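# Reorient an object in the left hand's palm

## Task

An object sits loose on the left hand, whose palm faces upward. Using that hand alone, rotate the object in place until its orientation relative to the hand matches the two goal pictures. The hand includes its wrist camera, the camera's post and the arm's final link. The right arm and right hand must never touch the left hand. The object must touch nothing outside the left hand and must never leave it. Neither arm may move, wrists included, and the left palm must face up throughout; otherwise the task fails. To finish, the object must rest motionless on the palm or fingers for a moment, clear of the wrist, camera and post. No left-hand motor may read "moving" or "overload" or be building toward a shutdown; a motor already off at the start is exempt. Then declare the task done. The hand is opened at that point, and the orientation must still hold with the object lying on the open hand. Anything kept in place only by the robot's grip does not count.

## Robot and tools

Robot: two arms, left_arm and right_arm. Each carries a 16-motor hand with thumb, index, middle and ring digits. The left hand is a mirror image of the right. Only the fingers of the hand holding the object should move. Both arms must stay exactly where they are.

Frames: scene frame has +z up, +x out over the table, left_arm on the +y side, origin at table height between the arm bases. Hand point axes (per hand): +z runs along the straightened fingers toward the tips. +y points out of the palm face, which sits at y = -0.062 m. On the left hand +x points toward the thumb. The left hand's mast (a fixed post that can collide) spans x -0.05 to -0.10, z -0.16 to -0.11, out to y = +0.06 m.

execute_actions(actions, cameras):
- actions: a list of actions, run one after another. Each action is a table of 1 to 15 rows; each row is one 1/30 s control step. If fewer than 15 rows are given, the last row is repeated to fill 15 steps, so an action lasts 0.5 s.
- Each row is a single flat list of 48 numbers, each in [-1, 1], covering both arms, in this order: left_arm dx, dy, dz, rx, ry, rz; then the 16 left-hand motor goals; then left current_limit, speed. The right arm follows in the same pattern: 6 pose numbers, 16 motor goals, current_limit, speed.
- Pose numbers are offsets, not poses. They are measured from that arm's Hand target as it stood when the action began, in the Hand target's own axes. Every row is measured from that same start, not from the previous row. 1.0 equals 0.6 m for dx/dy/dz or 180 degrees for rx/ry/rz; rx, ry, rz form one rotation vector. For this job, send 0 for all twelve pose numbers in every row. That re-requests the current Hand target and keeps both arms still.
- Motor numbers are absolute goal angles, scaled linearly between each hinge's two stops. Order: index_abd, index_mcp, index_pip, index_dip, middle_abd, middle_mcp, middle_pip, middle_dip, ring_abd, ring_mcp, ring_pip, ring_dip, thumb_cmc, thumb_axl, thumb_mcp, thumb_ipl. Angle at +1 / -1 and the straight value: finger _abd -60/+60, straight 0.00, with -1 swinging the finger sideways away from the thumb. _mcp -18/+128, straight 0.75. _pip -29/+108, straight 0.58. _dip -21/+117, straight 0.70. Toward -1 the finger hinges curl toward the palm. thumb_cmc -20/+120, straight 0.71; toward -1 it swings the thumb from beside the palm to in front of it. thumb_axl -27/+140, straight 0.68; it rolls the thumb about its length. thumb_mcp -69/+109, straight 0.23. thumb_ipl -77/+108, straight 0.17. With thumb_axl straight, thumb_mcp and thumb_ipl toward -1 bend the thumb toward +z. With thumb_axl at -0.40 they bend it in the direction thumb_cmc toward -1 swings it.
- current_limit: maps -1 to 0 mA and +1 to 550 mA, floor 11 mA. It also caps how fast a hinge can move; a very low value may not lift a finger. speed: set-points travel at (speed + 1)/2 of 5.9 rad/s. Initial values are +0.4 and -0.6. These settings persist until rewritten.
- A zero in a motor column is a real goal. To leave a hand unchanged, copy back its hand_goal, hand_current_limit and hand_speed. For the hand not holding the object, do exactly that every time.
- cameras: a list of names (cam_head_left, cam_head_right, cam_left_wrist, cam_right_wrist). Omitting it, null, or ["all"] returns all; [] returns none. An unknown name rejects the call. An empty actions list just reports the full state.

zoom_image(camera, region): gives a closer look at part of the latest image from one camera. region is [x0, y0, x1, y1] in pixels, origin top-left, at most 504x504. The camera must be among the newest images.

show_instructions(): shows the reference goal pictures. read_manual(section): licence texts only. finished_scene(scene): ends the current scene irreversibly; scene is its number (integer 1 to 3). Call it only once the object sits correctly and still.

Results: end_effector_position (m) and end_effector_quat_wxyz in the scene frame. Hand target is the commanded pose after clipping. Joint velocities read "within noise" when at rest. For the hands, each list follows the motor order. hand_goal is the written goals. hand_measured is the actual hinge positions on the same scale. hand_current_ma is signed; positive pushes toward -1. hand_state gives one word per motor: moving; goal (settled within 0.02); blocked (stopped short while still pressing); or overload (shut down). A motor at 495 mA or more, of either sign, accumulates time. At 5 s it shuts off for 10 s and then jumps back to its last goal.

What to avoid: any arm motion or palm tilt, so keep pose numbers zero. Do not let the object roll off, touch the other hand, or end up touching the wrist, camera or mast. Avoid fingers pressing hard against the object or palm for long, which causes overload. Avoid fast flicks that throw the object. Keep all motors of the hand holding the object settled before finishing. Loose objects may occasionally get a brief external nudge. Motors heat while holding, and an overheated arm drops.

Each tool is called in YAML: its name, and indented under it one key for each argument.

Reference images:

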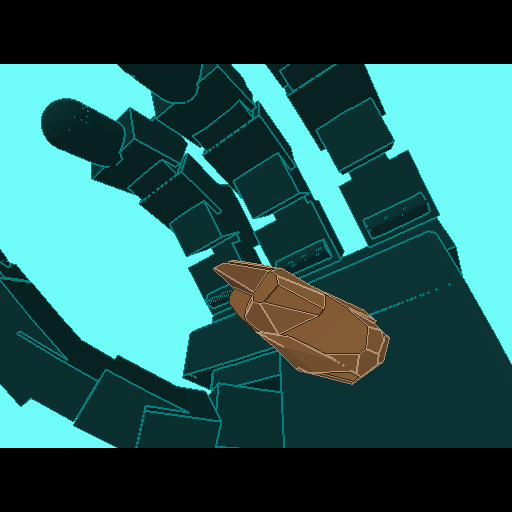

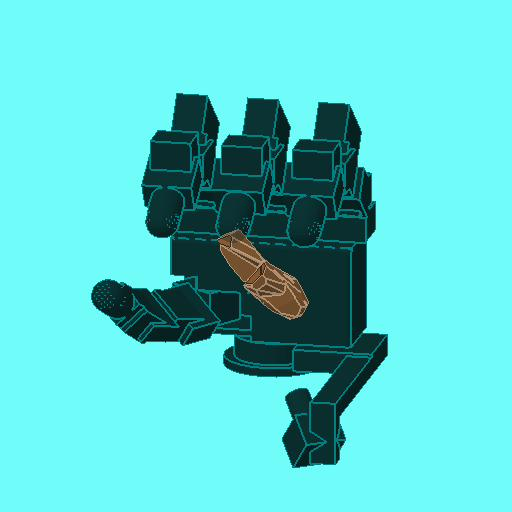

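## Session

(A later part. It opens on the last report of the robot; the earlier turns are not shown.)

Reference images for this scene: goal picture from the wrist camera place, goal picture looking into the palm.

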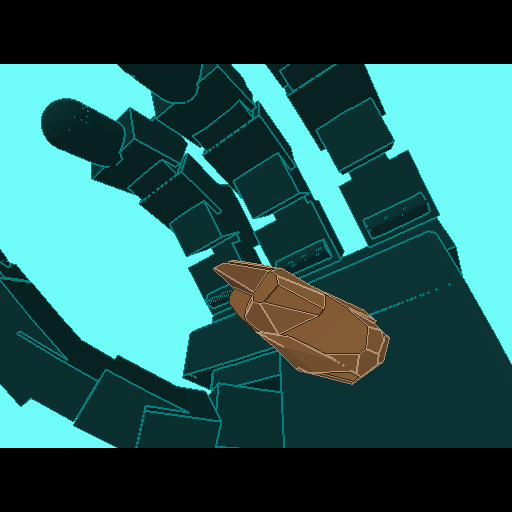

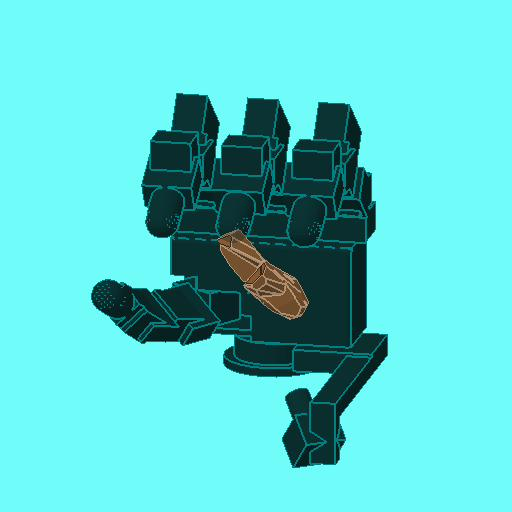

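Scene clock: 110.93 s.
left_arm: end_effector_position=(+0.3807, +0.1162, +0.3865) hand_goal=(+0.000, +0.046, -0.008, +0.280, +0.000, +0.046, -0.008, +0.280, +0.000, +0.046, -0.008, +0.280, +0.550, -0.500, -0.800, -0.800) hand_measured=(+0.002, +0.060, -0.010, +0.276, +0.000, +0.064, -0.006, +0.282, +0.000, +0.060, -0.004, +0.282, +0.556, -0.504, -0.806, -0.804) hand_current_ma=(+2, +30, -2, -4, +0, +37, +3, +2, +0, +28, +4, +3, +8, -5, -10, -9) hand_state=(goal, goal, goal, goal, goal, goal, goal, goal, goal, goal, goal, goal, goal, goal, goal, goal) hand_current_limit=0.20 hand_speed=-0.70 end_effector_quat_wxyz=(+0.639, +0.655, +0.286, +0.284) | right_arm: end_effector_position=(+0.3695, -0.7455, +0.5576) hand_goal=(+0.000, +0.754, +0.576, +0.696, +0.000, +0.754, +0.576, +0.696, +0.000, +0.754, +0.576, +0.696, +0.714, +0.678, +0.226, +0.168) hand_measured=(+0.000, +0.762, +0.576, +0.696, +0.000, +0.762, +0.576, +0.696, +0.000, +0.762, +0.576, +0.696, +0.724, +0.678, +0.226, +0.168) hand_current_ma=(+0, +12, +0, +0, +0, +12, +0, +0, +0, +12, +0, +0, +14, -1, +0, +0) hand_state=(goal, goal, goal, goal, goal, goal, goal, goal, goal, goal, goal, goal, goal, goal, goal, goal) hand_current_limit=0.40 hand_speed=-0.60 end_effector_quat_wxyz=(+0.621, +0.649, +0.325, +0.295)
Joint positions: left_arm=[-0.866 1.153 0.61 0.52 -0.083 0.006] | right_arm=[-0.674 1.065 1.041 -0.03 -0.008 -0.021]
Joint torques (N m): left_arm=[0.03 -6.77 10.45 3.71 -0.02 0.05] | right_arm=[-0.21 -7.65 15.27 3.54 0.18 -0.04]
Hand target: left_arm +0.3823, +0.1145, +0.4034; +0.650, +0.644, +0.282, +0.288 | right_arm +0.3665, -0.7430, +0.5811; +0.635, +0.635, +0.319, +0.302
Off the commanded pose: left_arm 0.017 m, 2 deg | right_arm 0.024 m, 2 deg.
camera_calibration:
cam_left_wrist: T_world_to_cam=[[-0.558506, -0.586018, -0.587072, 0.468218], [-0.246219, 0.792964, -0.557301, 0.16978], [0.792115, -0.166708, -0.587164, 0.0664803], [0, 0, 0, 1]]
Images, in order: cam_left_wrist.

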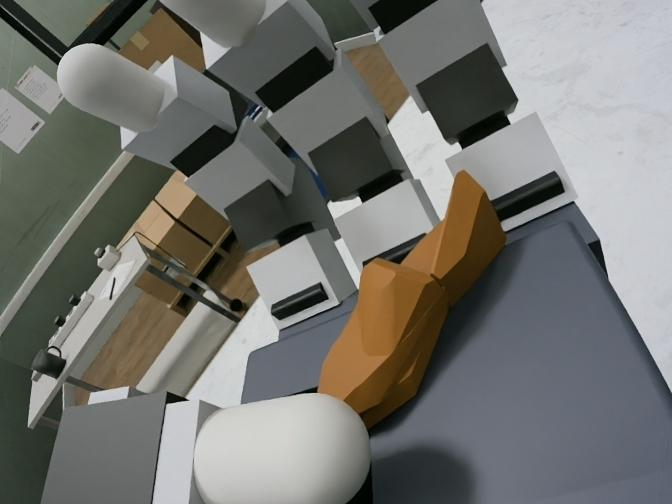

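execute_actions:
  actions:
    - [[0,0,0,0,0,0,0,0.046,-0.008,0.28,0,0.046,-0.008,0.28,0,0.046,-0.008,0.28,0.43,-0.43,-0.82,-0.82,0.2,-0.75,0,0,0,0,0,0,0,0.754,0.576,0.696,0,0.754,0.576,0.696,0,0.754,0.576,0.696,0.714,0.678,0.226,0.168,0.4,-0.6]]
    - [[0,0,0,0,0,0,0,0.046,-0.008,0.28,0,0.046,-0.008,0.28,0,0.046,-0.008,0.28,0.3,-0.43,-0.82,-0.78,0.2,-0.75,0,0,0,0,0,0,0,0.754,0.576,0.696,0,0.754,0.576,0.696,0,0.754,0.576,0.696,0.714,0.678,0.226,0.168,0.4,-0.6]]
  cameras: ["cam_left_wrist"]

Scene clock: 115.37 s.
left_arm: end_effector_position=(+0.3807, +0.1162, +0.3865) hand_goal=(+0.000, +0.046, -0.008, +0.280, +0.000, +0.046, -0.008, +0.280, +0.000, +0.046, -0.008, +0.280, +0.300, -0.430, -0.820, -0.780) hand_measured=(+0.002, +0.060, -0.010, +0.276, +0.000, +0.064, -0.006, +0.282, +0.000, +0.060, -0.004, +0.282, +0.302, -0.432, -0.822, -0.784) hand_current_ma=(+2, +30, -2, -4, +0, +37, +3, +2, +0, +28, +4, +3, +3, -3, -2, -9) hand_state=(goal, goal, goal, goal, goal, goal, goal, goal, goal, goal, goal, goal, goal, goal, goal, goal) hand_current_limit=0.20 hand_speed=-0.75 end_effector_quat_wxyz=(+0.639, +0.655, +0.286, +0.284) | right_arm: end_effector_position=(+0.3695, -0.7455, +0.5576) hand_goal=(+0.000, +0.754, +0.576, +0.696, +0.000, +0.754, +0.576, +0.696, +0.000, +0.754, +0.576, +0.696, +0.714, +0.678, +0.226, +0.168) hand_measured=(+0.000, +0.762, +0.576, +0.696, +0.000, +0.762, +0.576, +0.696, +0.000, +0.762, +0.576, +0.696, +0.724, +0.678, +0.226, +0.168) hand_current_ma=(+0, +12, +0, +0, +0, +12, +0, +0, +0, +12, +0, +0, +14, -1, +0, +0) hand_state=(goal, goal, goal, goal, goal, goal, goal, goal, goal, goal, goal, goal, goal, goal, goal, goal) hand_current_limit=0.40 hand_speed=-0.60 end_effector_quat_wxyz=(+0.621, +0.649, +0.325, +0.295)
Joint positions: left_arm=[-0.866 1.153 0.61 0.52 -0.083 0.006] | right_arm=[-0.674 1.065 1.041 -0.03 -0.008 -0.021]
Joint torques (N m): left_arm=[-0.09 -6.77 10.5 3.74 -0.02 0.04] | right_arm=[-0.21 -7.47 15.27 3.55 0.19 -0.04]
Hand target: left_arm +0.3823, +0.1145, +0.4034; +0.650, +0.644, +0.282, +0.288 | right_arm +0.3665, -0.7430, +0.5811; +0.635, +0.635, +0.319, +0.302
Off the commanded pose: left_arm 0.017 m, 2 deg | right_arm 0.024 m, 2 deg.
camera_calibration:
cam_left_wrist: T_world_to_cam=[[-0.558506, -0.586018, -0.587072, 0.468218], [-0.246219, 0.792964, -0.557301, 0.16978], [0.792115, -0.166708, -0.587164, 0.0664803], [0, 0, 0, 1]]
Images, in order: cam_left_wrist.

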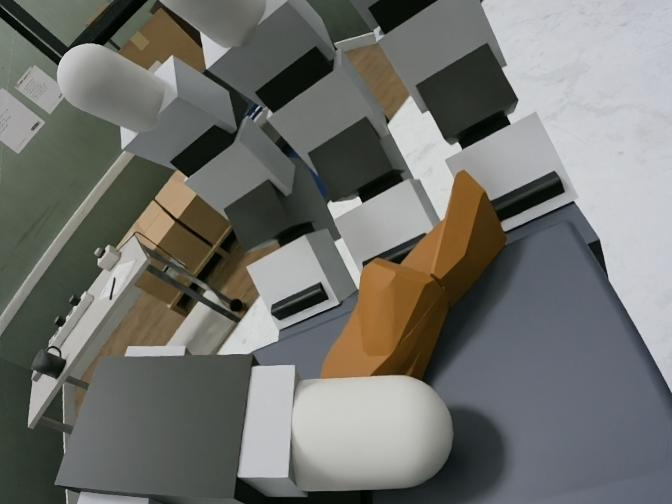

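execute_actions:
  actions:
    - [[0,0,0,0,0,0,0,0.046,-0.008,0.28,0,0.046,-0.008,0.28,0,0.046,-0.008,0.28,0.75,-0.43,-0.8,-0.75,0.2,-0.6,0,0,0,0,0,0,0,0.754,0.576,0.696,0,0.754,0.576,0.696,0,0.754,0.576,0.696,0.714,0.678,0.226,0.168,0.4,-0.6]]
    - [[0,0,0,0,0,0,0,0.046,-0.008,0.28,0,0.046,-0.008,0.28,0,0.046,-0.008,0.28,0.85,-0.3,-0.9,-0.85,0.2,-0.6,0,0,0,0,0,0,0,0.754,0.576,0.696,0,0.754,0.576,0.696,0,0.754,0.576,0.696,0.714,0.678,0.226,0.168,0.4,-0.6]]
    - [[0,0,0,0,0,0,0,0.046,-0.008,0.28,0,0.046,-0.008,0.28,0,0.046,-0.008,0.28,0.7,-0.3,-0.95,-0.9,0.2,-0.7,0,0,0,0,0,0,0,0.754,0.576,0.696,0,0.754,0.576,0.696,0,0.754,0.576,0.696,0.714,0.678,0.226,0.168,0.4,-0.6]]
  cameras: ["cam_left_wrist"]

Scene clock: 121.93 s.
left_arm: end_effector_position=(+0.3807, +0.1162, +0.3865) hand_goal=(+0.000, +0.046, -0.008, +0.280, +0.000, +0.046, -0.008, +0.280, +0.000, +0.046, -0.008, +0.280, +0.700, -0.300, -0.950, -0.900) hand_measured=(+0.002, +0.060, -0.010, +0.276, +0.000, +0.064, -0.006, +0.282, +0.000, +0.060, -0.004, +0.282, +0.766, -0.306, -0.906, -0.872) hand_current_ma=(+2, +30, -2, -4, +0, +37, +3, +2, +0, +28, +4, +3, +202, -11, +158, +95) hand_state=(goal, goal, goal, goal, goal, goal, goal, goal, goal, goal, goal, goal, blocked, goal, blocked, blocked) hand_current_limit=0.20 hand_speed=-0.70 end_effector_quat_wxyz=(+0.639, +0.655, +0.286, +0.284) | right_arm: end_effector_position=(+0.3695, -0.7455, +0.5576) hand_goal=(+0.000, +0.754, +0.576, +0.696, +0.000, +0.754, +0.576, +0.696, +0.000, +0.754, +0.576, +0.696, +0.714, +0.678, +0.226, +0.168) hand_measured=(+0.000, +0.762, +0.576, +0.696, +0.000, +0.762, +0.576, +0.696, +0.000, +0.762, +0.576, +0.696, +0.724, +0.678, +0.226, +0.168) hand_current_ma=(+0, +12, +0, +0, +0, +12, +0, +0, +0, +12, +0, +0, +14, -1, +0, +0) hand_state=(goal, goal, goal, goal, goal, goal, goal, goal, goal, goal, goal, goal, goal, goal, goal, goal) hand_current_limit=0.40 hand_speed=-0.60 end_effector_quat_wxyz=(+0.621, +0.649, +0.325, +0.295)
Joint positions: left_arm=[-0.866 1.153 0.61 0.52 -0.083 0.006] | right_arm=[-0.674 1.065 1.041 -0.03 -0.008 -0.021]
Joint torques (N m): left_arm=[-0.03 -6.77 10.48 3.74 -0.02 0.05] | right_arm=[-0.21 -7.59 15.27 3.54 0.18 -0.04]
Hand target: left_arm +0.3823, +0.1145, +0.4034; +0.650, +0.644, +0.282, +0.288 | right_arm +0.3665, -0.7430, +0.5811; +0.635, +0.635, +0.319, +0.302
Off the commanded pose: left_arm 0.017 m, 2 deg | right_arm 0.024 m, 2 deg.
camera_calibration:
cam_left_wrist: T_world_to_cam=[[-0.558506, -0.586018, -0.587072, 0.468218], [-0.246219, 0.792964, -0.557301, 0.16978], [0.792115, -0.166708, -0.587164, 0.0664803], [0, 0, 0, 1]]
Images, in order: cam_left_wrist.

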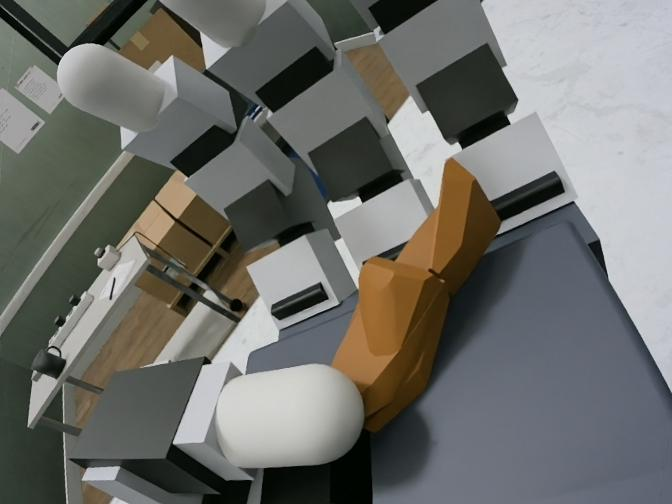

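execute_actions:
  actions:
    - [[0,0,0,0,0,0,0,0.046,-0.008,0.28,0,0.046,-0.008,0.28,0,0.046,-0.008,0.28,0.55,-0.3,-0.9,-0.82,0.3,-0.75,0,0,0,0,0,0,0,0.754,0.576,0.696,0,0.754,0.576,0.696,0,0.754,0.576,0.696,0.714,0.678,0.226,0.168,0.4,-0.6]]
    - [[0,0,0,0,0,0,0,0.046,-0.008,0.28,0,0.046,-0.008,0.28,0,0.046,-0.008,0.28,0.4,-0.3,-0.9,-0.78,0.3,-0.75,0,0,0,0,0,0,0,0.754,0.576,0.696,0,0.754,0.576,0.696,0,0.754,0.576,0.696,0.714,0.678,0.226,0.168,0.4,-0.6]]
  cameras: ["cam_left_wrist"]

Scene clock: 126.43 s.
left_arm: end_effector_position=(+0.3807, +0.1162, +0.3865) hand_goal=(+0.000, +0.046, -0.008, +0.280, +0.000, +0.046, -0.008, +0.280, +0.000, +0.046, -0.008, +0.280, +0.400, -0.300, -0.900, -0.780) hand_measured=(+0.002, +0.060, -0.010, +0.276, +0.000, +0.064, -0.006, +0.282, +0.000, +0.060, -0.004, +0.282, +0.458, -0.306, -0.868, -0.764) hand_current_ma=(+2, +30, -2, -4, +0, +37, +3, +2, +0, +28, +4, +3, +171, -11, +103, +45) hand_state=(goal, goal, goal, goal, goal, goal, goal, goal, goal, goal, goal, goal, blocked, goal, blocked, goal) hand_current_limit=0.30 hand_speed=-0.75 end_effector_quat_wxyz=(+0.639, +0.655, +0.286, +0.284) | right_arm: end_effector_position=(+0.3695, -0.7455, +0.5576) hand_goal=(+0.000, +0.754, +0.576, +0.696, +0.000, +0.754, +0.576, +0.696, +0.000, +0.754, +0.576, +0.696, +0.714, +0.678, +0.226, +0.168) hand_measured=(+0.000, +0.762, +0.576, +0.696, +0.000, +0.762, +0.576, +0.696, +0.000, +0.762, +0.576, +0.696, +0.724, +0.678, +0.226, +0.168) hand_current_ma=(+0, +12, +0, +0, +0, +12, +0, +0, +0, +12, +0, +0, +14, -1, +0, +0) hand_state=(goal, goal, goal, goal, goal, goal, goal, goal, goal, goal, goal, goal, goal, goal, goal, goal) hand_current_limit=0.40 hand_speed=-0.60 end_effector_quat_wxyz=(+0.621, +0.649, +0.325, +0.295)
Joint positions: left_arm=[-0.866 1.153 0.61 0.52 -0.083 0.006] | right_arm=[-0.674 1.065 1.041 -0.03 -0.008 -0.021]
Joint torques (N m): left_arm=[-0.03 -6.77 10.47 3.73 -0.03 0.04] | right_arm=[-0.21 -7.59 15.25 3.56 0.19 -0.04]
Hand target: left_arm +0.3823, +0.1145, +0.4034; +0.650, +0.644, +0.282, +0.288 | right_arm +0.3665, -0.7430, +0.5811; +0.635, +0.635, +0.319, +0.302
Off the commanded pose: left_arm 0.017 m, 2 deg | right_arm 0.024 m, 2 deg.
camera_calibration:
cam_left_wrist: T_world_to_cam=[[-0.558506, -0.586018, -0.587072, 0.468218], [-0.246219, 0.792964, -0.557301, 0.16978], [0.792115, -0.166708, -0.587164, 0.0664803], [0, 0, 0, 1]]
Images, in order: cam_left_wrist.

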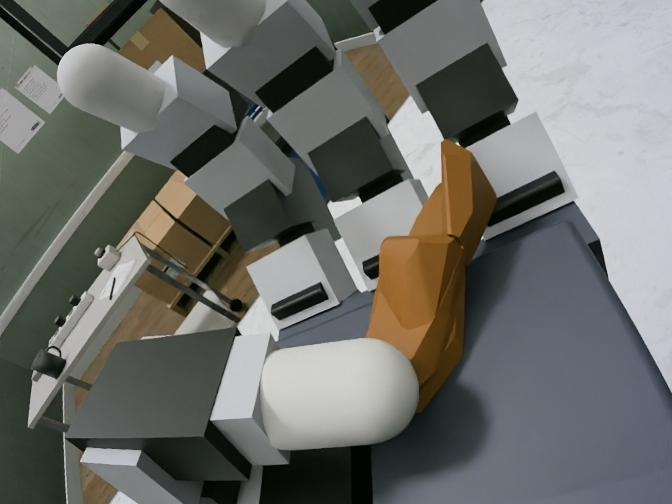

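execute_actions:
  actions:
    - [[0,0,0,0,0,0,0,0.046,-0.008,0.28,0,0.046,-0.008,0.28,0,0.046,-0.008,0.28,0.25,-0.34,-0.88,-0.72,0.3,-0.75,0,0,0,0,0,0,0,0.754,0.576,0.696,0,0.754,0.576,0.696,0,0.754,0.576,0.696,0.714,0.678,0.226,0.168,0.4,-0.6]]
    - [[0,0,0,0,0,0,0,0.046,-0.008,0.28,0,0.046,-0.008,0.28,0,0.046,-0.008,0.28,0.1,-0.36,-0.86,-0.65,0.3,-0.75,0,0,0,0,0,0,0,0.754,0.576,0.696,0,0.754,0.576,0.696,0,0.754,0.576,0.696,0.714,0.678,0.226,0.168,0.4,-0.6]]
  cameras: ["cam_left_wrist"]

Scene clock: 131.07 s.
left_arm: end_effector_position=(+0.3807, +0.1162, +0.3865) hand_goal=(+0.000, +0.046, -0.008, +0.280, +0.000, +0.046, -0.008, +0.280, +0.000, +0.046, -0.008, +0.280, +0.100, -0.360, -0.860, -0.650) hand_measured=(+0.002, +0.060, -0.010, +0.276, +0.000, +0.064, -0.006, +0.282, +0.000, +0.060, -0.004, +0.282, +0.122, -0.360, -0.856, -0.652) hand_current_ma=(+2, +30, -2, -4, +0, +37, +3, +2, +0, +28, +4, +3, +47, +0, +6, -3) hand_state=(goal, goal, goal, goal, goal, goal, goal, goal, goal, goal, goal, goal, blocked, goal, goal, goal) hand_current_limit=0.30 hand_speed=-0.75 end_effector_quat_wxyz=(+0.639, +0.655, +0.286, +0.284) | right_arm: end_effector_position=(+0.3695, -0.7455, +0.5576) hand_goal=(+0.000, +0.754, +0.576, +0.696, +0.000, +0.754, +0.576, +0.696, +0.000, +0.754, +0.576, +0.696, +0.714, +0.678, +0.226, +0.168) hand_measured=(+0.000, +0.762, +0.576, +0.696, +0.000, +0.762, +0.576, +0.696, +0.000, +0.762, +0.576, +0.696, +0.724, +0.678, +0.226, +0.168) hand_current_ma=(+0, +12, +0, +0, +0, +12, +0, +0, +0, +12, +0, +0, +14, -1, +0, +0) hand_state=(goal, goal, goal, goal, goal, goal, goal, goal, goal, goal, goal, goal, goal, goal, goal, goal) hand_current_limit=0.40 hand_speed=-0.60 end_effector_quat_wxyz=(+0.621, +0.649, +0.325, +0.295)
Joint positions: left_arm=[-0.866 1.153 0.61 0.52 -0.083 0.006] | right_arm=[-0.674 1.065 1.041 -0.03 -0.008 -0.021]
Joint torques (N m): left_arm=[-0.03 -6.77 10.5 3.74 -0.01 0.02] | right_arm=[-0.32 -7.53 15.25 3.54 0.19 -0.04]
Hand target: left_arm +0.3823, +0.1145, +0.4034; +0.650, +0.644, +0.282, +0.288 | right_arm +0.3665, -0.7430, +0.5811; +0.635, +0.635, +0.319, +0.302
Off the commanded pose: left_arm 0.017 m, 2 deg | right_arm 0.024 m, 2 deg.
camera_calibration:
cam_left_wrist: T_world_to_cam=[[-0.558506, -0.586018, -0.587072, 0.468218], [-0.246219, 0.792964, -0.557301, 0.16978], [0.792115, -0.166708, -0.587164, 0.0664803], [0, 0, 0, 1]]
Images, in order: cam_left_wrist.

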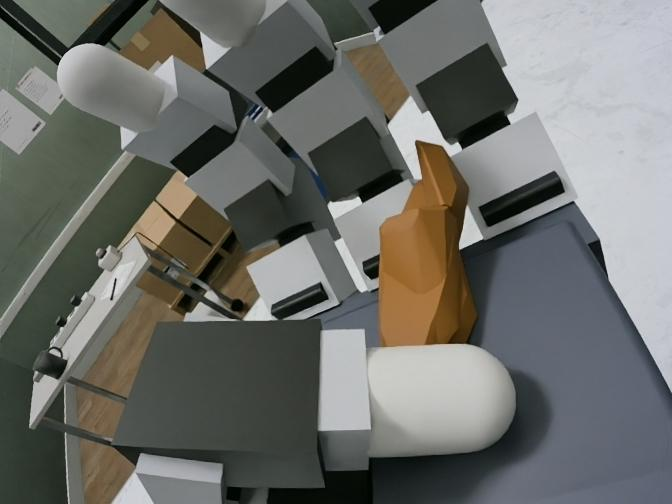

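execute_actions:
  actions:
    - [[0,0,0,0,0,0,0,0.046,-0.008,0.28,0,0.046,-0.008,0.28,0,0.046,-0.008,0.28,0.4,-0.4,-0.84,-0.7,0.2,-0.6,0,0,0,0,0,0,0,0.754,0.576,0.696,0,0.754,0.576,0.696,0,0.754,0.576,0.696,0.714,0.678,0.226,0.168,0.4,-0.6]]
    - [[0,0,0,0,0,0,0,0.046,-0.008,0.28,0,0.046,-0.008,0.28,0,0.046,-0.008,0.28,0.8,-0.3,-0.85,-0.8,0.2,-0.6,0,0,0,0,0,0,0,0.754,0.576,0.696,0,0.754,0.576,0.696,0,0.754,0.576,0.696,0.714,0.678,0.226,0.168,0.4,-0.6]]
    - [[0,0,0,0,0,0,0,0.046,-0.008,0.28,0,0.046,-0.008,0.28,0,0.046,-0.008,0.28,0.7,-0.12,-0.9,-0.85,0.2,-0.7,0,0,0,0,0,0,0,0.754,0.576,0.696,0,0.754,0.576,0.696,0,0.754,0.576,0.696,0.714,0.678,0.226,0.168,0.4,-0.6]]
    - [[0,0,0,0,0,0,0,0.046,-0.008,0.28,0,0.046,-0.008,0.28,0,0.046,-0.008,0.28,0.5,-0.12,-0.9,-0.8,0.2,-0.75,0,0,0,0,0,0,0,0.754,0.576,0.696,0,0.754,0.576,0.696,0,0.754,0.576,0.696,0.714,0.678,0.226,0.168,0.4,-0.6]]
  cameras: ["cam_left_wrist"]

Scene clock: 140.77 s.
left_arm: end_effector_position=(+0.3807, +0.1162, +0.3865) hand_goal=(+0.000, +0.046, -0.008, +0.280, +0.000, +0.046, -0.008, +0.280, +0.000, +0.046, -0.008, +0.280, +0.500, -0.120, -0.900, -0.800) hand_measured=(+0.002, +0.060, -0.010, +0.276, +0.000, +0.064, -0.006, +0.282, +0.000, +0.060, -0.004, +0.282, +0.520, -0.120, -0.896, -0.798) hand_current_ma=(+2, +30, -2, -4, +0, +37, +3, +2, +0, +28, +4, +3, +45, +0, +7, +2) hand_state=(goal, goal, goal, goal, goal, goal, goal, goal, goal, goal, goal, goal, blocked, goal, goal, goal) hand_current_limit=0.20 hand_speed=-0.75 end_effector_quat_wxyz=(+0.639, +0.655, +0.286, +0.284) | right_arm: end_effector_position=(+0.3695, -0.7455, +0.5576) hand_goal=(+0.000, +0.754, +0.576, +0.696, +0.000, +0.754, +0.576, +0.696, +0.000, +0.754, +0.576, +0.696, +0.714, +0.678, +0.226, +0.168) hand_measured=(+0.000, +0.762, +0.576, +0.696, +0.000, +0.762, +0.576, +0.696, +0.000, +0.762, +0.576, +0.696, +0.724, +0.678, +0.226, +0.168) hand_current_ma=(+0, +12, +0, +0, +0, +12, +0, +0, +0, +12, +0, +0, +14, -1, +0, +0) hand_state=(goal, goal, goal, goal, goal, goal, goal, goal, goal, goal, goal, goal, goal, goal, goal, goal) hand_current_limit=0.40 hand_speed=-0.60 end_effector_quat_wxyz=(+0.621, +0.649, +0.325, +0.295)
Joint positions: left_arm=[-0.866 1.153 0.61 0.52 -0.083 0.006] | right_arm=[-0.674 1.065 1.041 -0.03 -0.008 -0.021]
Joint torques (N m): left_arm=[0.03 -6.71 10.48 3.73 -0.02 0.04] | right_arm=[-0.21 -7.47 15.27 3.54 0.18 -0.04]
Hand target: left_arm +0.3823, +0.1145, +0.4034; +0.650, +0.644, +0.282, +0.288 | right_arm +0.3665, -0.7430, +0.5811; +0.635, +0.635, +0.319, +0.302
Off the commanded pose: left_arm 0.017 m, 2 deg | right_arm 0.024 m, 2 deg.
camera_calibration:
cam_left_wrist: T_world_to_cam=[[-0.558506, -0.586018, -0.587072, 0.468218], [-0.246219, 0.792964, -0.557301, 0.16978], [0.792115, -0.166708, -0.587164, 0.0664803], [0, 0, 0, 1]]
Images, in order: cam_left_wrist.

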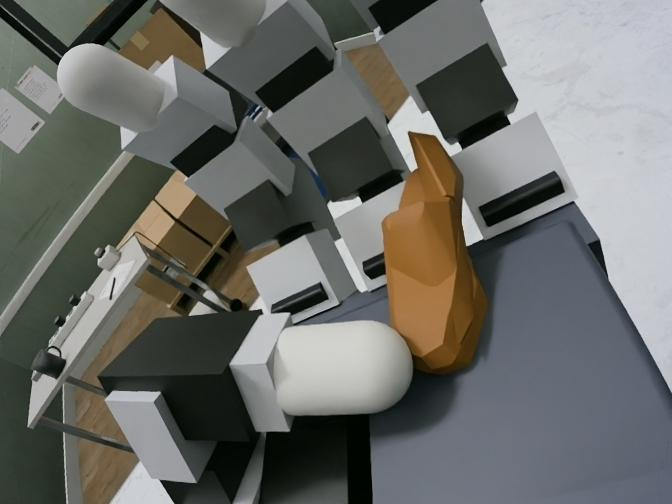

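Great. Continue.

execute_actions:
  actions:
    - [[0,0,0,0,0,0,0,0.046,-0.008,0.28,0,0.046,-0.008,0.28,0,0.046,-0.008,0.28,0.35,-0.12,-0.9,-0.75,0.2,-0.75,0,0,0,0,0,0,0,0.754,0.576,0.696,0,0.754,0.576,0.696,0,0.754,0.576,0.696,0.714,0.678,0.226,0.168,0.4,-0.6]]
    - [[0,0,0,0,0,0,0,0.046,-0.008,0.28,0,0.046,-0.008,0.28,0,0.046,-0.008,0.28,0.22,-0.15,-0.88,-0.7,0.2,-0.75,0,0,0,0,0,0,0,0.754,0.576,0.696,0,0.754,0.576,0.696,0,0.754,0.576,0.696,0.714,0.678,0.226,0.168,0.4,-0.6]]
  cameras: ["cam_left_wrist"]

Scene clock: 145.10 s.
left_arm: end_effector_position=(+0.3807, +0.1162, +0.3865) hand_goal=(+0.000, +0.046, -0.008, +0.280, +0.000, +0.046, -0.008, +0.280, +0.000, +0.046, -0.008, +0.280, +0.220, -0.150, -0.880, -0.700) hand_measured=(+0.002, +0.060, -0.010, +0.276, +0.000, +0.064, -0.006, +0.282, +0.000, +0.060, -0.004, +0.282, +0.250, -0.152, -0.872, -0.702) hand_current_ma=(+2, +30, -2, -4, +0, +37, +3, +2, +0, +28, +4, +3, +71, -2, +15, -1) hand_state=(goal, goal, goal, goal, goal, goal, goal, goal, goal, goal, goal, goal, blocked, goal, goal, goal) hand_current_limit=0.20 hand_speed=-0.75 end_effector_quat_wxyz=(+0.639, +0.655, +0.286, +0.284) | right_arm: end_effector_position=(+0.3695, -0.7455, +0.5576) hand_goal=(+0.000, +0.754, +0.576, +0.696, +0.000, +0.754, +0.576, +0.696, +0.000, +0.754, +0.576, +0.696, +0.714, +0.678, +0.226, +0.168) hand_measured=(+0.000, +0.762, +0.576, +0.696, +0.000, +0.762, +0.576, +0.696, +0.000, +0.762, +0.576, +0.696, +0.724, +0.678, +0.226, +0.168) hand_current_ma=(+0, +12, +0, +0, +0, +12, +0, +0, +0, +12, +0, +0, +14, -1, +0, +0) hand_state=(goal, goal, goal, goal, goal, goal, goal, goal, goal, goal, goal, goal, goal, goal, goal, goal) hand_current_limit=0.40 hand_speed=-0.60 end_effector_quat_wxyz=(+0.621, +0.649, +0.325, +0.295)
Joint positions: left_arm=[-0.866 1.153 0.61 0.52 -0.083 0.006] | right_arm=[-0.674 1.065 1.041 -0.03 -0.008 -0.021]
Joint torques (N m): left_arm=[0.03 -6.89 10.48 3.74 -0.02 0.03] | right_arm=[-0.21 -7.59 15.25 3.52 0.18 -0.04]
Hand target: left_arm +0.3823, +0.1145, +0.4034; +0.650, +0.644, +0.282, +0.288 | right_arm +0.3665, -0.7430, +0.5811; +0.635, +0.635, +0.319, +0.302
Off the commanded pose: left_arm 0.017 m, 2 deg | right_arm 0.024 m, 2 deg.
camera_calibration:
cam_left_wrist: T_world_to_cam=[[-0.558506, -0.586018, -0.587072, 0.468218], [-0.246219, 0.792964, -0.557301, 0.16978], [0.792115, -0.166708, -0.587164, 0.0664803], [0, 0, 0, 1]]
Images, in order: cam_left_wrist.

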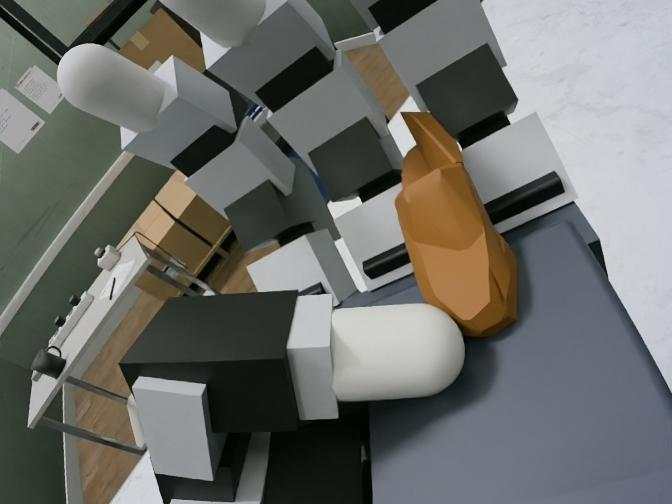

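execute_actions:
  actions:
    - [[0,0,0,0,0,0,0,0.046,-0.008,0.28,0,0.046,-0.008,0.28,0,0.046,-0.008,0.28,0.12,-0.12,-0.87,-0.62,0.2,-0.75,0,0,0,0,0,0,0,0.754,0.576,0.696,0,0.754,0.576,0.696,0,0.754,0.576,0.696,0.714,0.678,0.226,0.168,0.4,-0.6]]
    - [[0,0,0,0,0,0,0,0.046,-0.008,0.28,0,0.046,-0.008,0.28,0,0.046,-0.008,0.28,0.02,-0.1,-0.85,-0.55,0.2,-0.75,0,0,0,0,0,0,0,0.754,0.576,0.696,0,0.754,0.576,0.696,0,0.754,0.576,0.696,0.714,0.678,0.226,0.168,0.4,-0.6]]
  cameras: ["cam_left_wrist"]

Scene clock: 149.87 s.
left_arm: end_effector_position=(+0.3807, +0.1162, +0.3865) hand_goal=(+0.000, +0.046, -0.008, +0.280, +0.000, +0.046, -0.008, +0.280, +0.000, +0.046, -0.008, +0.280, +0.020, -0.100, -0.850, -0.550) hand_measured=(+0.002, +0.060, -0.010, +0.276, +0.000, +0.064, -0.006, +0.282, +0.000, +0.060, -0.004, +0.282, +0.050, -0.114, -0.844, -0.552) hand_current_ma=(+2, +30, -2, -4, +0, +37, +3, +2, +0, +28, +4, +3, +71, -31, +12, -2) hand_state=(goal, goal, goal, goal, goal, goal, goal, goal, goal, goal, goal, goal, blocked, goal, goal, goal) hand_current_limit=0.20 hand_speed=-0.75 end_effector_quat_wxyz=(+0.639, +0.655, +0.286, +0.284) | right_arm: end_effector_position=(+0.3695, -0.7455, +0.5576) hand_goal=(+0.000, +0.754, +0.576, +0.696, +0.000, +0.754, +0.576, +0.696, +0.000, +0.754, +0.576, +0.696, +0.714, +0.678, +0.226, +0.168) hand_measured=(+0.000, +0.762, +0.576, +0.696, +0.000, +0.762, +0.576, +0.696, +0.000, +0.762, +0.576, +0.696, +0.724, +0.678, +0.226, +0.168) hand_current_ma=(+0, +12, +0, +0, +0, +12, +0, +0, +0, +12, +0, +0, +14, -1, +0, +0) hand_state=(goal, goal, goal, goal, goal, goal, goal, goal, goal, goal, goal, goal, goal, goal, goal, goal) hand_current_limit=0.40 hand_speed=-0.60 end_effector_quat_wxyz=(+0.621, +0.649, +0.325, +0.295)
Joint positions: left_arm=[-0.866 1.153 0.61 0.52 -0.083 0.006] | right_arm=[-0.674 1.065 1.041 -0.03 -0.008 -0.021]
Joint torques (N m): left_arm=[0.03 -6.83 10.47 3.75 -0.02 0.02] | right_arm=[-0.26 -7.59 15.25 3.55 0.19 -0.03]
Motor temperatures (°C): left_arm=[28 34 46 26 25 24] | right_arm=[28 31 41 29 25 26]
Hand target: left_arm +0.3823, +0.1145, +0.4034; +0.650, +0.644, +0.282, +0.288 | right_arm +0.3665, -0.7430, +0.5811; +0.635, +0.635, +0.319, +0.302
Off the commanded pose: left_arm 0.017 m, 2 deg | right_arm 0.024 m, 2 deg.
camera_calibration:
cam_left_wrist: T_world_to_cam=[[-0.558506, -0.586018, -0.587072, 0.468218], [-0.246219, 0.792964, -0.557301, 0.16978], [0.792115, -0.166708, -0.587164, 0.0664803], [0, 0, 0, 1]]
Images, in order: cam_left_wrist.

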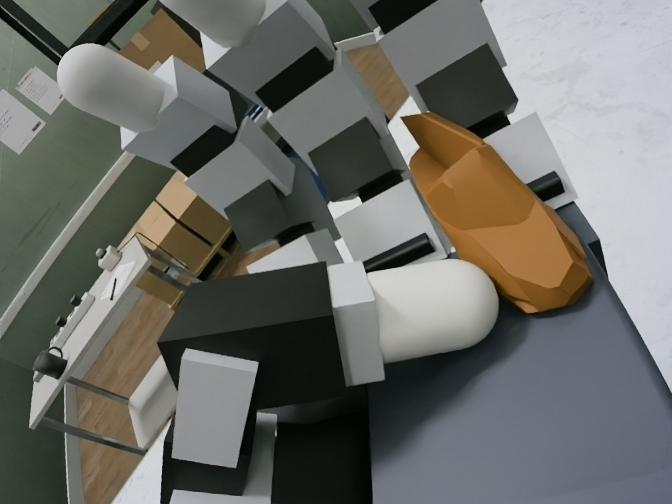

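execute_actions:
  actions:
    - [[0,0,0,0,0,0,0,0.046,-0.008,0.28,0,-0.1,0.1,0.28,0,0.046,-0.008,0.28,0.05,-0.114,-0.844,-0.552,0.2,-0.8,0,0,0,0,0,0,0,0.754,0.576,0.696,0,0.754,0.576,0.696,0,0.754,0.576,0.696,0.714,0.678,0.226,0.168,0.4,-0.6]]
    - [[0,0,0,0,0,0,0,0.046,-0.008,0.28,0,-0.25,0.2,0.28,0,0.046,-0.008,0.28,0.05,-0.114,-0.844,-0.552,0.2,-0.8,0,0,0,0,0,0,0,0.754,0.576,0.696,0,0.754,0.576,0.696,0,0.754,0.576,0.696,0.714,0.678,0.226,0.168,0.4,-0.6]]
  cameras: ["cam_left_wrist"]

Scene clock: 160.07 s.
left_arm: end_effector_position=(+0.3807, +0.1162, +0.3865) hand_goal=(+0.000, +0.046, -0.008, +0.280, +0.000, -0.250, +0.200, +0.280, +0.000, +0.046, -0.008, +0.280, +0.050, -0.114, -0.844, -0.552) hand_measured=(+0.002, +0.060, -0.010, +0.276, +0.000, -0.240, +0.198, +0.282, +0.000, +0.060, -0.004, +0.282, +0.052, -0.114, -0.844, -0.552) hand_current_ma=(+2, +30, -2, -4, +0, +20, -3, +2, +0, +28, +4, +3, +2, -1, +1, +0) hand_state=(goal, goal, goal, goal, goal, goal, goal, goal, goal, goal, goal, goal, goal, goal, goal, goal) hand_current_limit=0.20 hand_speed=-0.80 end_effector_quat_wxyz=(+0.639, +0.655, +0.286, +0.284) | right_arm: end_effector_position=(+0.3695, -0.7455, +0.5576) hand_goal=(+0.000, +0.754, +0.576, +0.696, +0.000, +0.754, +0.576, +0.696, +0.000, +0.754, +0.576, +0.696, +0.714, +0.678, +0.226, +0.168) hand_measured=(+0.000, +0.762, +0.576, +0.696, +0.000, +0.762, +0.576, +0.696, +0.000, +0.762, +0.576, +0.696, +0.724, +0.678, +0.226, +0.168) hand_current_ma=(+0, +12, +0, +0, +0, +12, +0, +0, +0, +12, +0, +0, +14, -1, +0, +0) hand_state=(goal, goal, goal, goal, goal, goal, goal, goal, goal, goal, goal, goal, goal, goal, goal, goal) hand_current_limit=0.40 hand_speed=-0.60 end_effector_quat_wxyz=(+0.621, +0.649, +0.325, +0.295)
Joint positions: left_arm=[-0.866 1.153 0.61 0.52 -0.083 0.006] | right_arm=[-0.674 1.065 1.041 -0.03 -0.008 -0.021]
Joint torques (N m): left_arm=[0.03 -6.71 10.47 3.74 -0.01 0.02] | right_arm=[-0.15 -7.53 15.24 3.52 0.19 -0.04]
Hand target: left_arm +0.3823, +0.1145, +0.4034; +0.650, +0.644, +0.282, +0.288 | right_arm +0.3665, -0.7430, +0.5811; +0.635, +0.635, +0.319, +0.302
Off the commanded pose: left_arm 0.017 m, 2 deg | right_arm 0.024 m, 2 deg.
camera_calibration:
cam_left_wrist: T_world_to_cam=[[-0.558506, -0.586018, -0.587072, 0.468218], [-0.246219, 0.792964, -0.557301, 0.16978], [0.792115, -0.166708, -0.587164, 0.0664803], [0, 0, 0, 1]]
Images, in order: cam_left_wrist.

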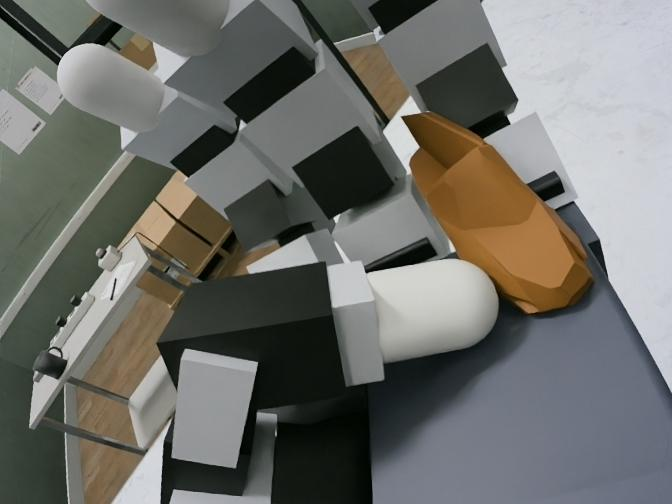

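execute_actions:
  actions:
    - [[0,0,0,0,0,0,0,0.046,-0.008,0.28,0,-0.05,0.1,0.28,0,-0.1,0.1,0.28,0.05,-0.114,-0.844,-0.552,0.2,-0.85,0,0,0,0,0,0,0,0.754,0.576,0.696,0,0.754,0.576,0.696,0,0.754,0.576,0.696,0.714,0.678,0.226,0.168,0.4,-0.6]]
    - [[0,0,0,0,0,0,0,0.046,-0.008,0.28,0,0.046,-0.008,0.28,0,-0.25,0.25,0.28,0.05,-0.114,-0.844,-0.552,0.2,-0.85,0,0,0,0,0,0,0,0.754,0.576,0.696,0,0.754,0.576,0.696,0,0.754,0.576,0.696,0.714,0.678,0.226,0.168,0.4,-0.6]]
  cameras: ["cam_left_wrist"]

Scene clock: 165.67 s.
left_arm: end_effector_position=(+0.3807, +0.1162, +0.3865) hand_goal=(+0.000, +0.046, -0.008, +0.280, +0.000, +0.046, -0.008, +0.280, +0.000, -0.250, +0.250, +0.280, +0.050, -0.114, -0.844, -0.552) hand_measured=(+0.002, +0.060, -0.010, +0.276, +0.000, +0.050, -0.006, +0.282, +0.000, -0.240, +0.246, +0.282, +0.052, -0.114, -0.844, -0.552) hand_current_ma=(+2, +30, -2, -4, +0, +6, +3, +2, +0, +16, -4, +3, +2, -1, +1, +0) hand_state=(goal, goal, goal, goal, goal, goal, goal, goal, goal, goal, goal, goal, goal, goal, goal, goal) hand_current_limit=0.20 hand_speed=-0.85 end_effector_quat_wxyz=(+0.639, +0.655, +0.286, +0.284) | right_arm: end_effector_position=(+0.3695, -0.7455, +0.5576) hand_goal=(+0.000, +0.754, +0.576, +0.696, +0.000, +0.754, +0.576, +0.696, +0.000, +0.754, +0.576, +0.696, +0.714, +0.678, +0.226, +0.168) hand_measured=(+0.000, +0.762, +0.576, +0.696, +0.000, +0.762, +0.576, +0.696, +0.000, +0.762, +0.576, +0.696, +0.724, +0.678, +0.226, +0.168) hand_current_ma=(+0, +12, +0, +0, +0, +12, +0, +0, +0, +12, +0, +0, +14, -1, +0, +0) hand_state=(goal, goal, goal, goal, goal, goal, goal, goal, goal, goal, goal, goal, goal, goal, goal, goal) hand_current_limit=0.40 hand_speed=-0.60 end_effector_quat_wxyz=(+0.621, +0.649, +0.325, +0.295)
Joint positions: left_arm=[-0.866 1.153 0.61 0.52 -0.083 0.006] | right_arm=[-0.674 1.065 1.041 -0.03 -0.008 -0.021]
Joint torques (N m): left_arm=[0.03 -6.77 10.48 3.7 -0.01 0.02] | right_arm=[-0.26 -7.53 15.24 3.52 0.19 -0.04]
Hand target: left_arm +0.3823, +0.1145, +0.4034; +0.650, +0.644, +0.282, +0.288 | right_arm +0.3665, -0.7430, +0.5811; +0.635, +0.635, +0.319, +0.302
Off the commanded pose: left_arm 0.017 m, 2 deg | right_arm 0.024 m, 2 deg.
camera_calibration:
cam_left_wrist: T_world_to_cam=[[-0.558506, -0.586018, -0.587072, 0.468218], [-0.246219, 0.792964, -0.557301, 0.16978], [0.792115, -0.166708, -0.587164, 0.0664803], [0, 0, 0, 1]]
Images, in order: cam_left_wrist.

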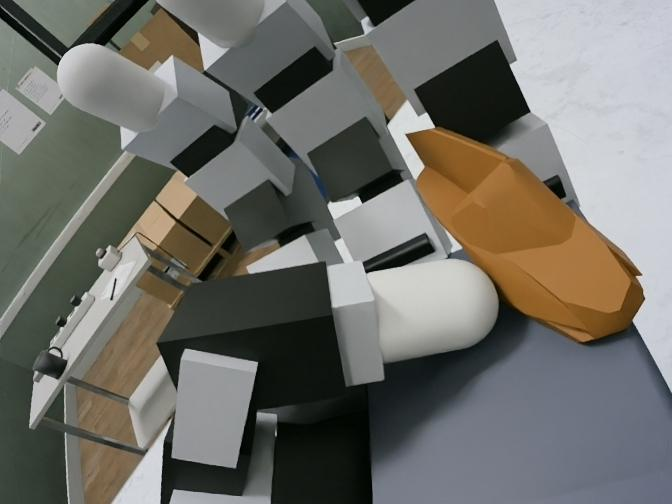

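execute_actions:
  actions:
    - [[0,0,0,0,0,0,0,0.046,-0.008,0.28,0,0.046,-0.008,0.28,0,-0.25,0.25,0.28,0.3,-0.114,-0.844,-0.552,0.2,-0.8,0,0,0,0,0,0,0,0.754,0.576,0.696,0,0.754,0.576,0.696,0,0.754,0.576,0.696,0.714,0.678,0.226,0.168,0.4,-0.6]]
    - [[0,0,0,0,0,0,0,0.046,-0.008,0.28,0,0.046,-0.008,0.28,0,-0.35,0.35,0.28,0.3,-0.114,-0.844,-0.552,0.2,-0.85,0,0,0,0,0,0,0,0.754,0.576,0.696,0,0.754,0.576,0.696,0,0.754,0.576,0.696,0.714,0.678,0.226,0.168,0.4,-0.6]]
  cameras: ["cam_left_wrist","cam_head_left"]

zoom_image:
  camera: "cam_head_left"
  region: [330, 210, 440, 320]

Scene clock: 173.90 s.
left_arm: end_effector_position=(+0.3807, +0.1162, +0.3865) hand_goal=(+0.000, +0.046, -0.008, +0.280, +0.000, +0.046, -0.008, +0.280, +0.000, -0.350, +0.350, +0.280, +0.300, -0.114, -0.844, -0.552) hand_measured=(+0.002, +0.060, -0.010, +0.276, +0.000, +0.050, -0.006, +0.282, +0.000, -0.342, +0.346, +0.282, +0.296, -0.114, -0.846, -0.552) hand_current_ma=(+2, +30, -2, -4, +0, +6, +3, +2, +0, +12, -4, +3, -4, +0, -4, +0) hand_state=(goal, goal, goal, goal, goal, goal, goal, goal, goal, goal, goal, goal, goal, goal, goal, goal) hand_current_limit=0.20 hand_speed=-0.85 end_effector_quat_wxyz=(+0.639, +0.655, +0.286, +0.284) | right_arm: end_effector_position=(+0.3695, -0.7455, +0.5576) hand_goal=(+0.000, +0.754, +0.576, +0.696, +0.000, +0.754, +0.576, +0.696, +0.000, +0.754, +0.576, +0.696, +0.714, +0.678, +0.226, +0.168) hand_measured=(+0.000, +0.762, +0.576, +0.696, +0.000, +0.762, +0.576, +0.696, +0.000, +0.762, +0.576, +0.696, +0.724, +0.678, +0.226, +0.168) hand_current_ma=(+0, +12, +0, +0, +0, +12, +0, +0, +0, +12, +0, +0, +14, -1, +0, +0) hand_state=(goal, goal, goal, goal, goal, goal, goal, goal, goal, goal, goal, goal, goal, goal, goal, goal) hand_current_limit=0.40 hand_speed=-0.60 end_effector_quat_wxyz=(+0.621, +0.649, +0.325, +0.295)
Joint positions: left_arm=[-0.866 1.153 0.61 0.52 -0.083 0.006] | right_arm=[-0.674 1.065 1.041 -0.03 -0.008 -0.021]
Joint torques (N m): left_arm=[-0.09 -6.83 10.44 3.71 -0.02 0.04] | right_arm=[-0.21 -7.47 15.28 3.55 0.18 -0.04]
Hand target: left_arm +0.3823, +0.1145, +0.4034; +0.650, +0.644, +0.282, +0.288 | right_arm +0.3665, -0.7430, +0.5811; +0.635, +0.635, +0.319, +0.302
Off the commanded pose: left_arm 0.017 m, 2 deg | right_arm 0.024 m, 2 deg.
camera_calibration:
cam_left_wrist: T_world_to_cam=[[-0.558506, -0.586018, -0.587072, 0.468218], [-0.246219, 0.792964, -0.557301, 0.16978], [0.792115, -0.166708, -0.587164, 0.0664803], [0, 0, 0, 1]]
Images, in order: cam_head_left, cam_left_wrist.

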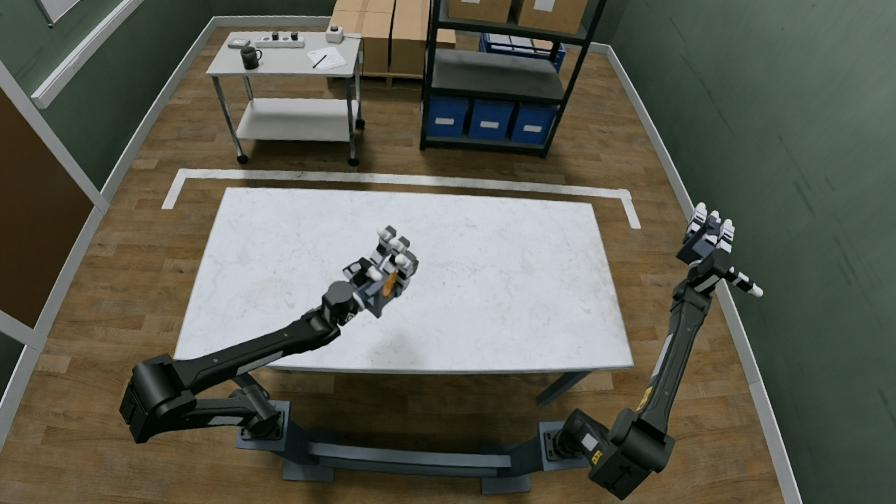

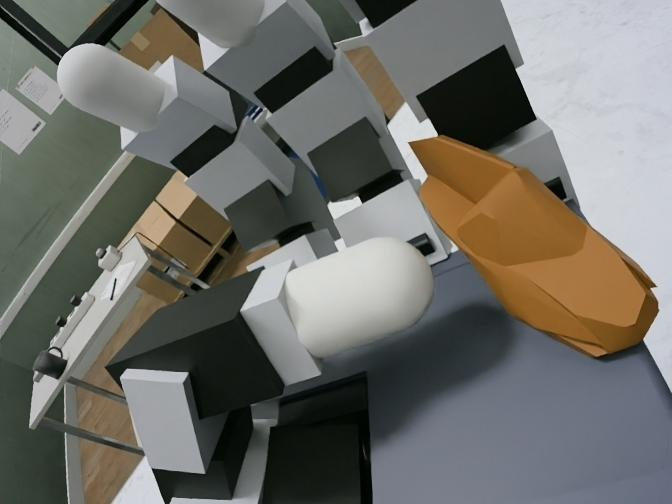

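Scaled by 4.582 from the camera's 896x504 image, which has a finer 1280x720 frame.

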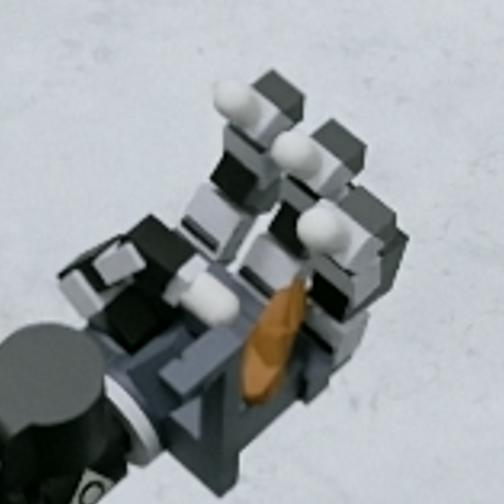

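execute_actions:
  actions:
    - [[0,0,0,0,0,0,0,0.046,-0.008,0.28,0,0.046,-0.008,0.28,0.2,0.2,0.2,0.28,0.4,-0.114,-0.844,-0.552,0.2,-0.7,0,0,0,0,0,0,0,0.754,0.576,0.696,0,0.754,0.576,0.696,0,0.754,0.576,0.696,0.714,0.678,0.226,0.168,0.4,-0.6]]
    - [[0,0,0,0,0,0,0,0.046,-0.008,0.28,0,0.046,-0.008,0.28,0.4,0.5,-0.3,-0.1,0.4,-0.114,-0.844,-0.552,0.2,-0.6,0,0,0,0,0,0,0,0.754,0.576,0.696,0,0.754,0.576,0.696,0,0.754,0.576,0.696,0.714,0.678,0.226,0.168,0.4,-0.6]]
    - [[0,0,0,0,0,0,0,0.046,-0.008,0.28,0,0.046,-0.008,0.28,0.5,0.5,-0.8,-0.4,0.4,-0.114,-0.844,-0.552,0.2,-0.6,0,0,0,0,0,0,0,0.754,0.576,0.696,0,0.754,0.576,0.696,0,0.754,0.576,0.696,0.714,0.678,0.226,0.168,0.4,-0.6]]
    - [[0,0,0,0,0,0,0,0.046,-0.008,0.28,0,0.046,-0.008,0.28,0.5,0.4,-0.85,-0.4,0.4,-0.114,-0.844,-0.552,0.2,-0.6,0,0,0,0,0,0,0,0.754,0.576,0.696,0,0.754,0.576,0.696,0,0.754,0.576,0.696,0.714,0.678,0.226,0.168,0.4,-0.6]]
  cameras: ["cam_left_wrist","cam_head_left"]

zoom_image:
  camera: "cam_head_left"
  region: [330, 210, 440, 320]

Scene clock: 192.47 s.
left_arm: end_effector_position=(+0.3807, +0.1162, +0.3865) hand_goal=(+0.000, +0.046, -0.008, +0.280, +0.000, +0.046, -0.008, +0.280, +0.500, +0.400, -0.850, -0.400, +0.400, -0.114, -0.844, -0.552) hand_measured=(+0.002, +0.060, -0.010, +0.276, +0.002, +0.052, -0.008, +0.282, +0.496, +0.414, -0.848, -0.398, +0.398, -0.114, -0.846, -0.552) hand_current_ma=(+2, +30, -2, -4, +3, +10, -1, +2, -3, +29, +1, +2, -3, +0, -4, +0) hand_state=(goal, goal, goal, goal, goal, goal, goal, goal, goal, goal, goal, goal, goal, goal, goal, goal) hand_current_limit=0.20 hand_speed=-0.60 end_effector_quat_wxyz=(+0.639, +0.655, +0.286, +0.284) | right_arm: end_effector_position=(+0.3695, -0.7455, +0.5576) hand_goal=(+0.000, +0.754, +0.576, +0.696, +0.000, +0.754, +0.576, +0.696, +0.000, +0.754, +0.576, +0.696, +0.714, +0.678, +0.226, +0.168) hand_measured=(+0.000, +0.762, +0.576, +0.696, +0.000, +0.762, +0.576, +0.696, +0.000, +0.762, +0.576, +0.696, +0.724, +0.678, +0.226, +0.168) hand_current_ma=(+0, +12, +0, +0, +0, +12, +0, +0, +0, +12, +0, +0, +14, -1, +0, +0) hand_state=(goal, goal, goal, goal, goal, goal, goal, goal, goal, goal, goal, goal, goal, goal, goal, goal) hand_current_limit=0.40 hand_speed=-0.60 end_effector_quat_wxyz=(+0.621, +0.649, +0.325, +0.295)
Joint positions: left_arm=[-0.866 1.153 0.61 0.52 -0.083 0.006] | right_arm=[-0.674 1.065 1.041 -0.03 -0.008 -0.021]
Joint torques (N m): left_arm=[-0.09 -6.71 10.48 3.77 -0.02 0.05] | right_arm=[-0.26 -7.53 15.25 3.55 0.18 -0.04]
Hand target: left_arm +0.3823, +0.1145, +0.4034; +0.650, +0.644, +0.282, +0.288 | right_arm +0.3665, -0.7430, +0.5811; +0.635, +0.635, +0.319, +0.302
Off the commanded pose: left_arm 0.017 m, 2 deg | right_arm 0.024 m, 2 deg.
camera_calibration:
cam_left_wrist: T_world_to_cam=[[-0.558506, -0.586018, -0.587072, 0.468218], [-0.246219, 0.792964, -0.557301, 0.16978], [0.792115, -0.166708, -0.587164, 0.0664803], [0, 0, 0, 1]]
Images, in order: cam_head_left, cam_left_wrist.

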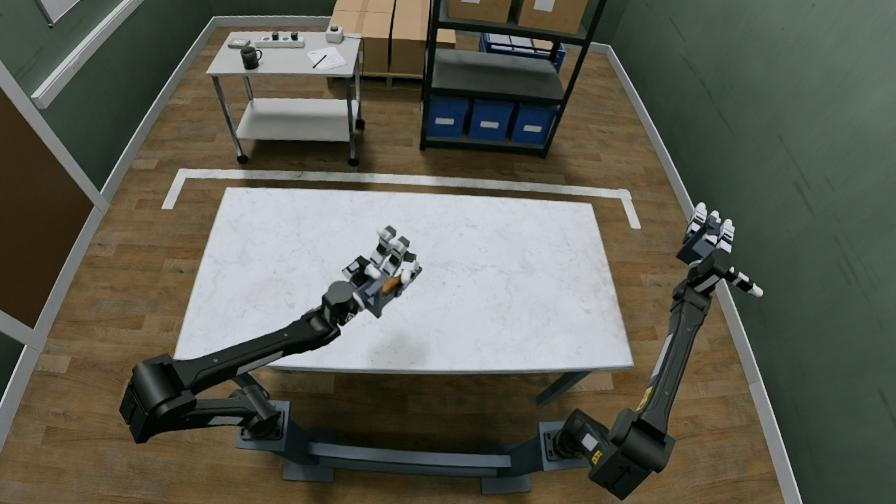

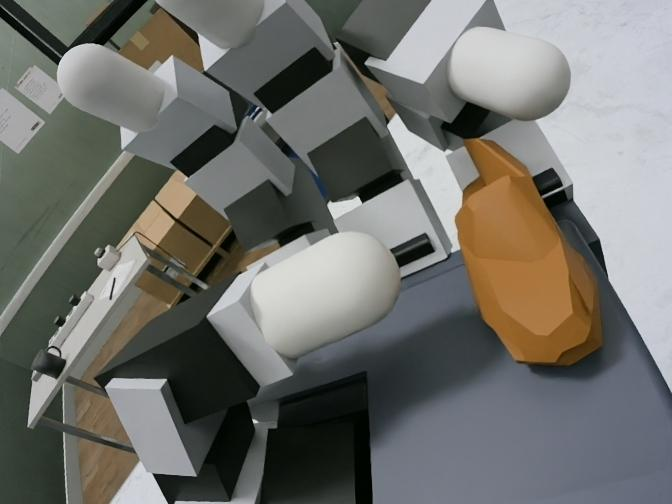

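Scaled by 4.582 from the camera's 896x504 image, which has a finer 1280x720 frame.

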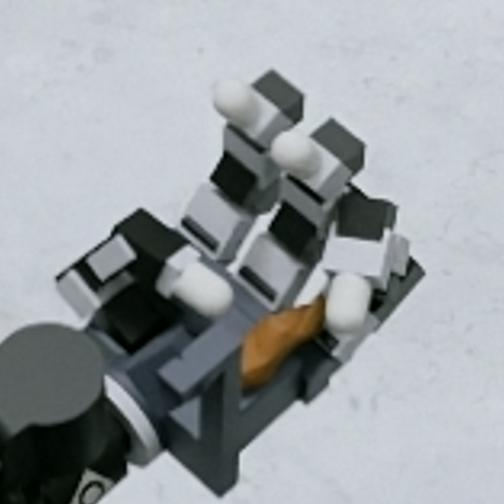

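execute_actions:
  actions:
    - [[0,0,0,0,0,0,0,0.046,-0.008,0.28,0,0.046,-0.008,0.28,0.5,0.25,-0.88,-0.5,0.6,-0.114,-0.844,-0.552,0.2,-0.7,0,0,0,0,0,0,0,0.754,0.576,0.696,0,0.754,0.576,0.696,0,0.754,0.576,0.696,0.714,0.678,0.226,0.168,0.4,-0.6]]
    - [[0,0,0,0,0,0,0,0.046,-0.008,0.28,0,0.046,-0.008,0.28,0.5,0.15,-0.88,-0.55,0.6,-0.114,-0.844,-0.552,0.2,-0.7,0,0,0,0,0,0,0,0.754,0.576,0.696,0,0.754,0.576,0.696,0,0.754,0.576,0.696,0.714,0.678,0.226,0.168,0.4,-0.6]]
  cameras: ["cam_left_wrist"]

Scene clock: 197.30 s.
left_arm: end_effector_position=(+0.3807, +0.1162, +0.3865) hand_goal=(+0.000, +0.046, -0.008, +0.280, +0.000, +0.046, -0.008, +0.280, +0.500, +0.150, -0.880, -0.550, +0.600, -0.114, -0.844, -0.552) hand_measured=(+0.002, +0.060, -0.010, +0.276, +0.002, +0.052, -0.008, +0.282, +0.498, +0.162, -0.880, -0.548, +0.598, -0.114, -0.846, -0.552) hand_current_ma=(+2, +30, -2, -4, +3, +10, -1, +2, -3, +22, +1, +3, -1, +0, -4, +0) hand_state=(goal, goal, goal, goal, goal, goal, goal, goal, goal, goal, goal, goal, goal, goal, goal, goal) hand_current_limit=0.20 hand_speed=-0.70 end_effector_quat_wxyz=(+0.639, +0.655, +0.286, +0.284) | right_arm: end_effector_position=(+0.3695, -0.7455, +0.5576) hand_goal=(+0.000, +0.754, +0.576, +0.696, +0.000, +0.754, +0.576, +0.696, +0.000, +0.754, +0.576, +0.696, +0.714, +0.678, +0.226, +0.168) hand_measured=(+0.000, +0.762, +0.576, +0.696, +0.000, +0.762, +0.576, +0.696, +0.000, +0.762, +0.576, +0.696, +0.724, +0.678, +0.226, +0.168) hand_current_ma=(+0, +12, +0, +0, +0, +12, +0, +0, +0, +12, +0, +0, +14, -1, +0, +0) hand_state=(goal, goal, goal, goal, goal, goal, goal, goal, goal, goal, goal, goal, goal, goal, goal, goal) hand_current_limit=0.40 hand_speed=-0.60 end_effector_quat_wxyz=(+0.621, +0.649, +0.325, +0.295)
Joint positions: left_arm=[-0.866 1.153 0.61 0.52 -0.083 0.006] | right_arm=[-0.674 1.065 1.041 -0.03 -0.008 -0.021]
Joint torques (N m): left_arm=[0.03 -6.83 10.45 3.73 -0.02 0.05] | right_arm=[-0.15 -7.53 15.27 3.52 0.18 -0.04]
Hand target: left_arm +0.3823, +0.1145, +0.4034; +0.650, +0.644, +0.282, +0.288 | right_arm +0.3665, -0.7430, +0.5811; +0.635, +0.635, +0.319, +0.302
Off the commanded pose: left_arm 0.017 m, 2 deg | right_arm 0.024 m, 2 deg.
camera_calibration:
cam_left_wrist: T_world_to_cam=[[-0.558506, -0.586018, -0.587072, 0.468218], [-0.246219, 0.792964, -0.557301, 0.16978], [0.792115, -0.166708, -0.587164, 0.0664803], [0, 0, 0, 1]]
Images, in order: cam_left_wrist.

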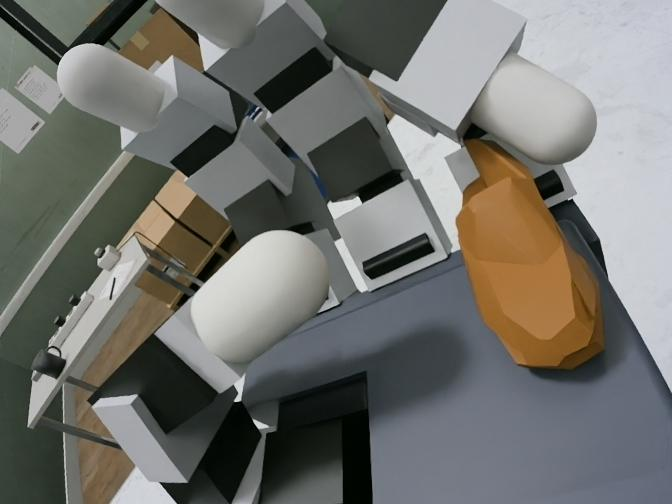

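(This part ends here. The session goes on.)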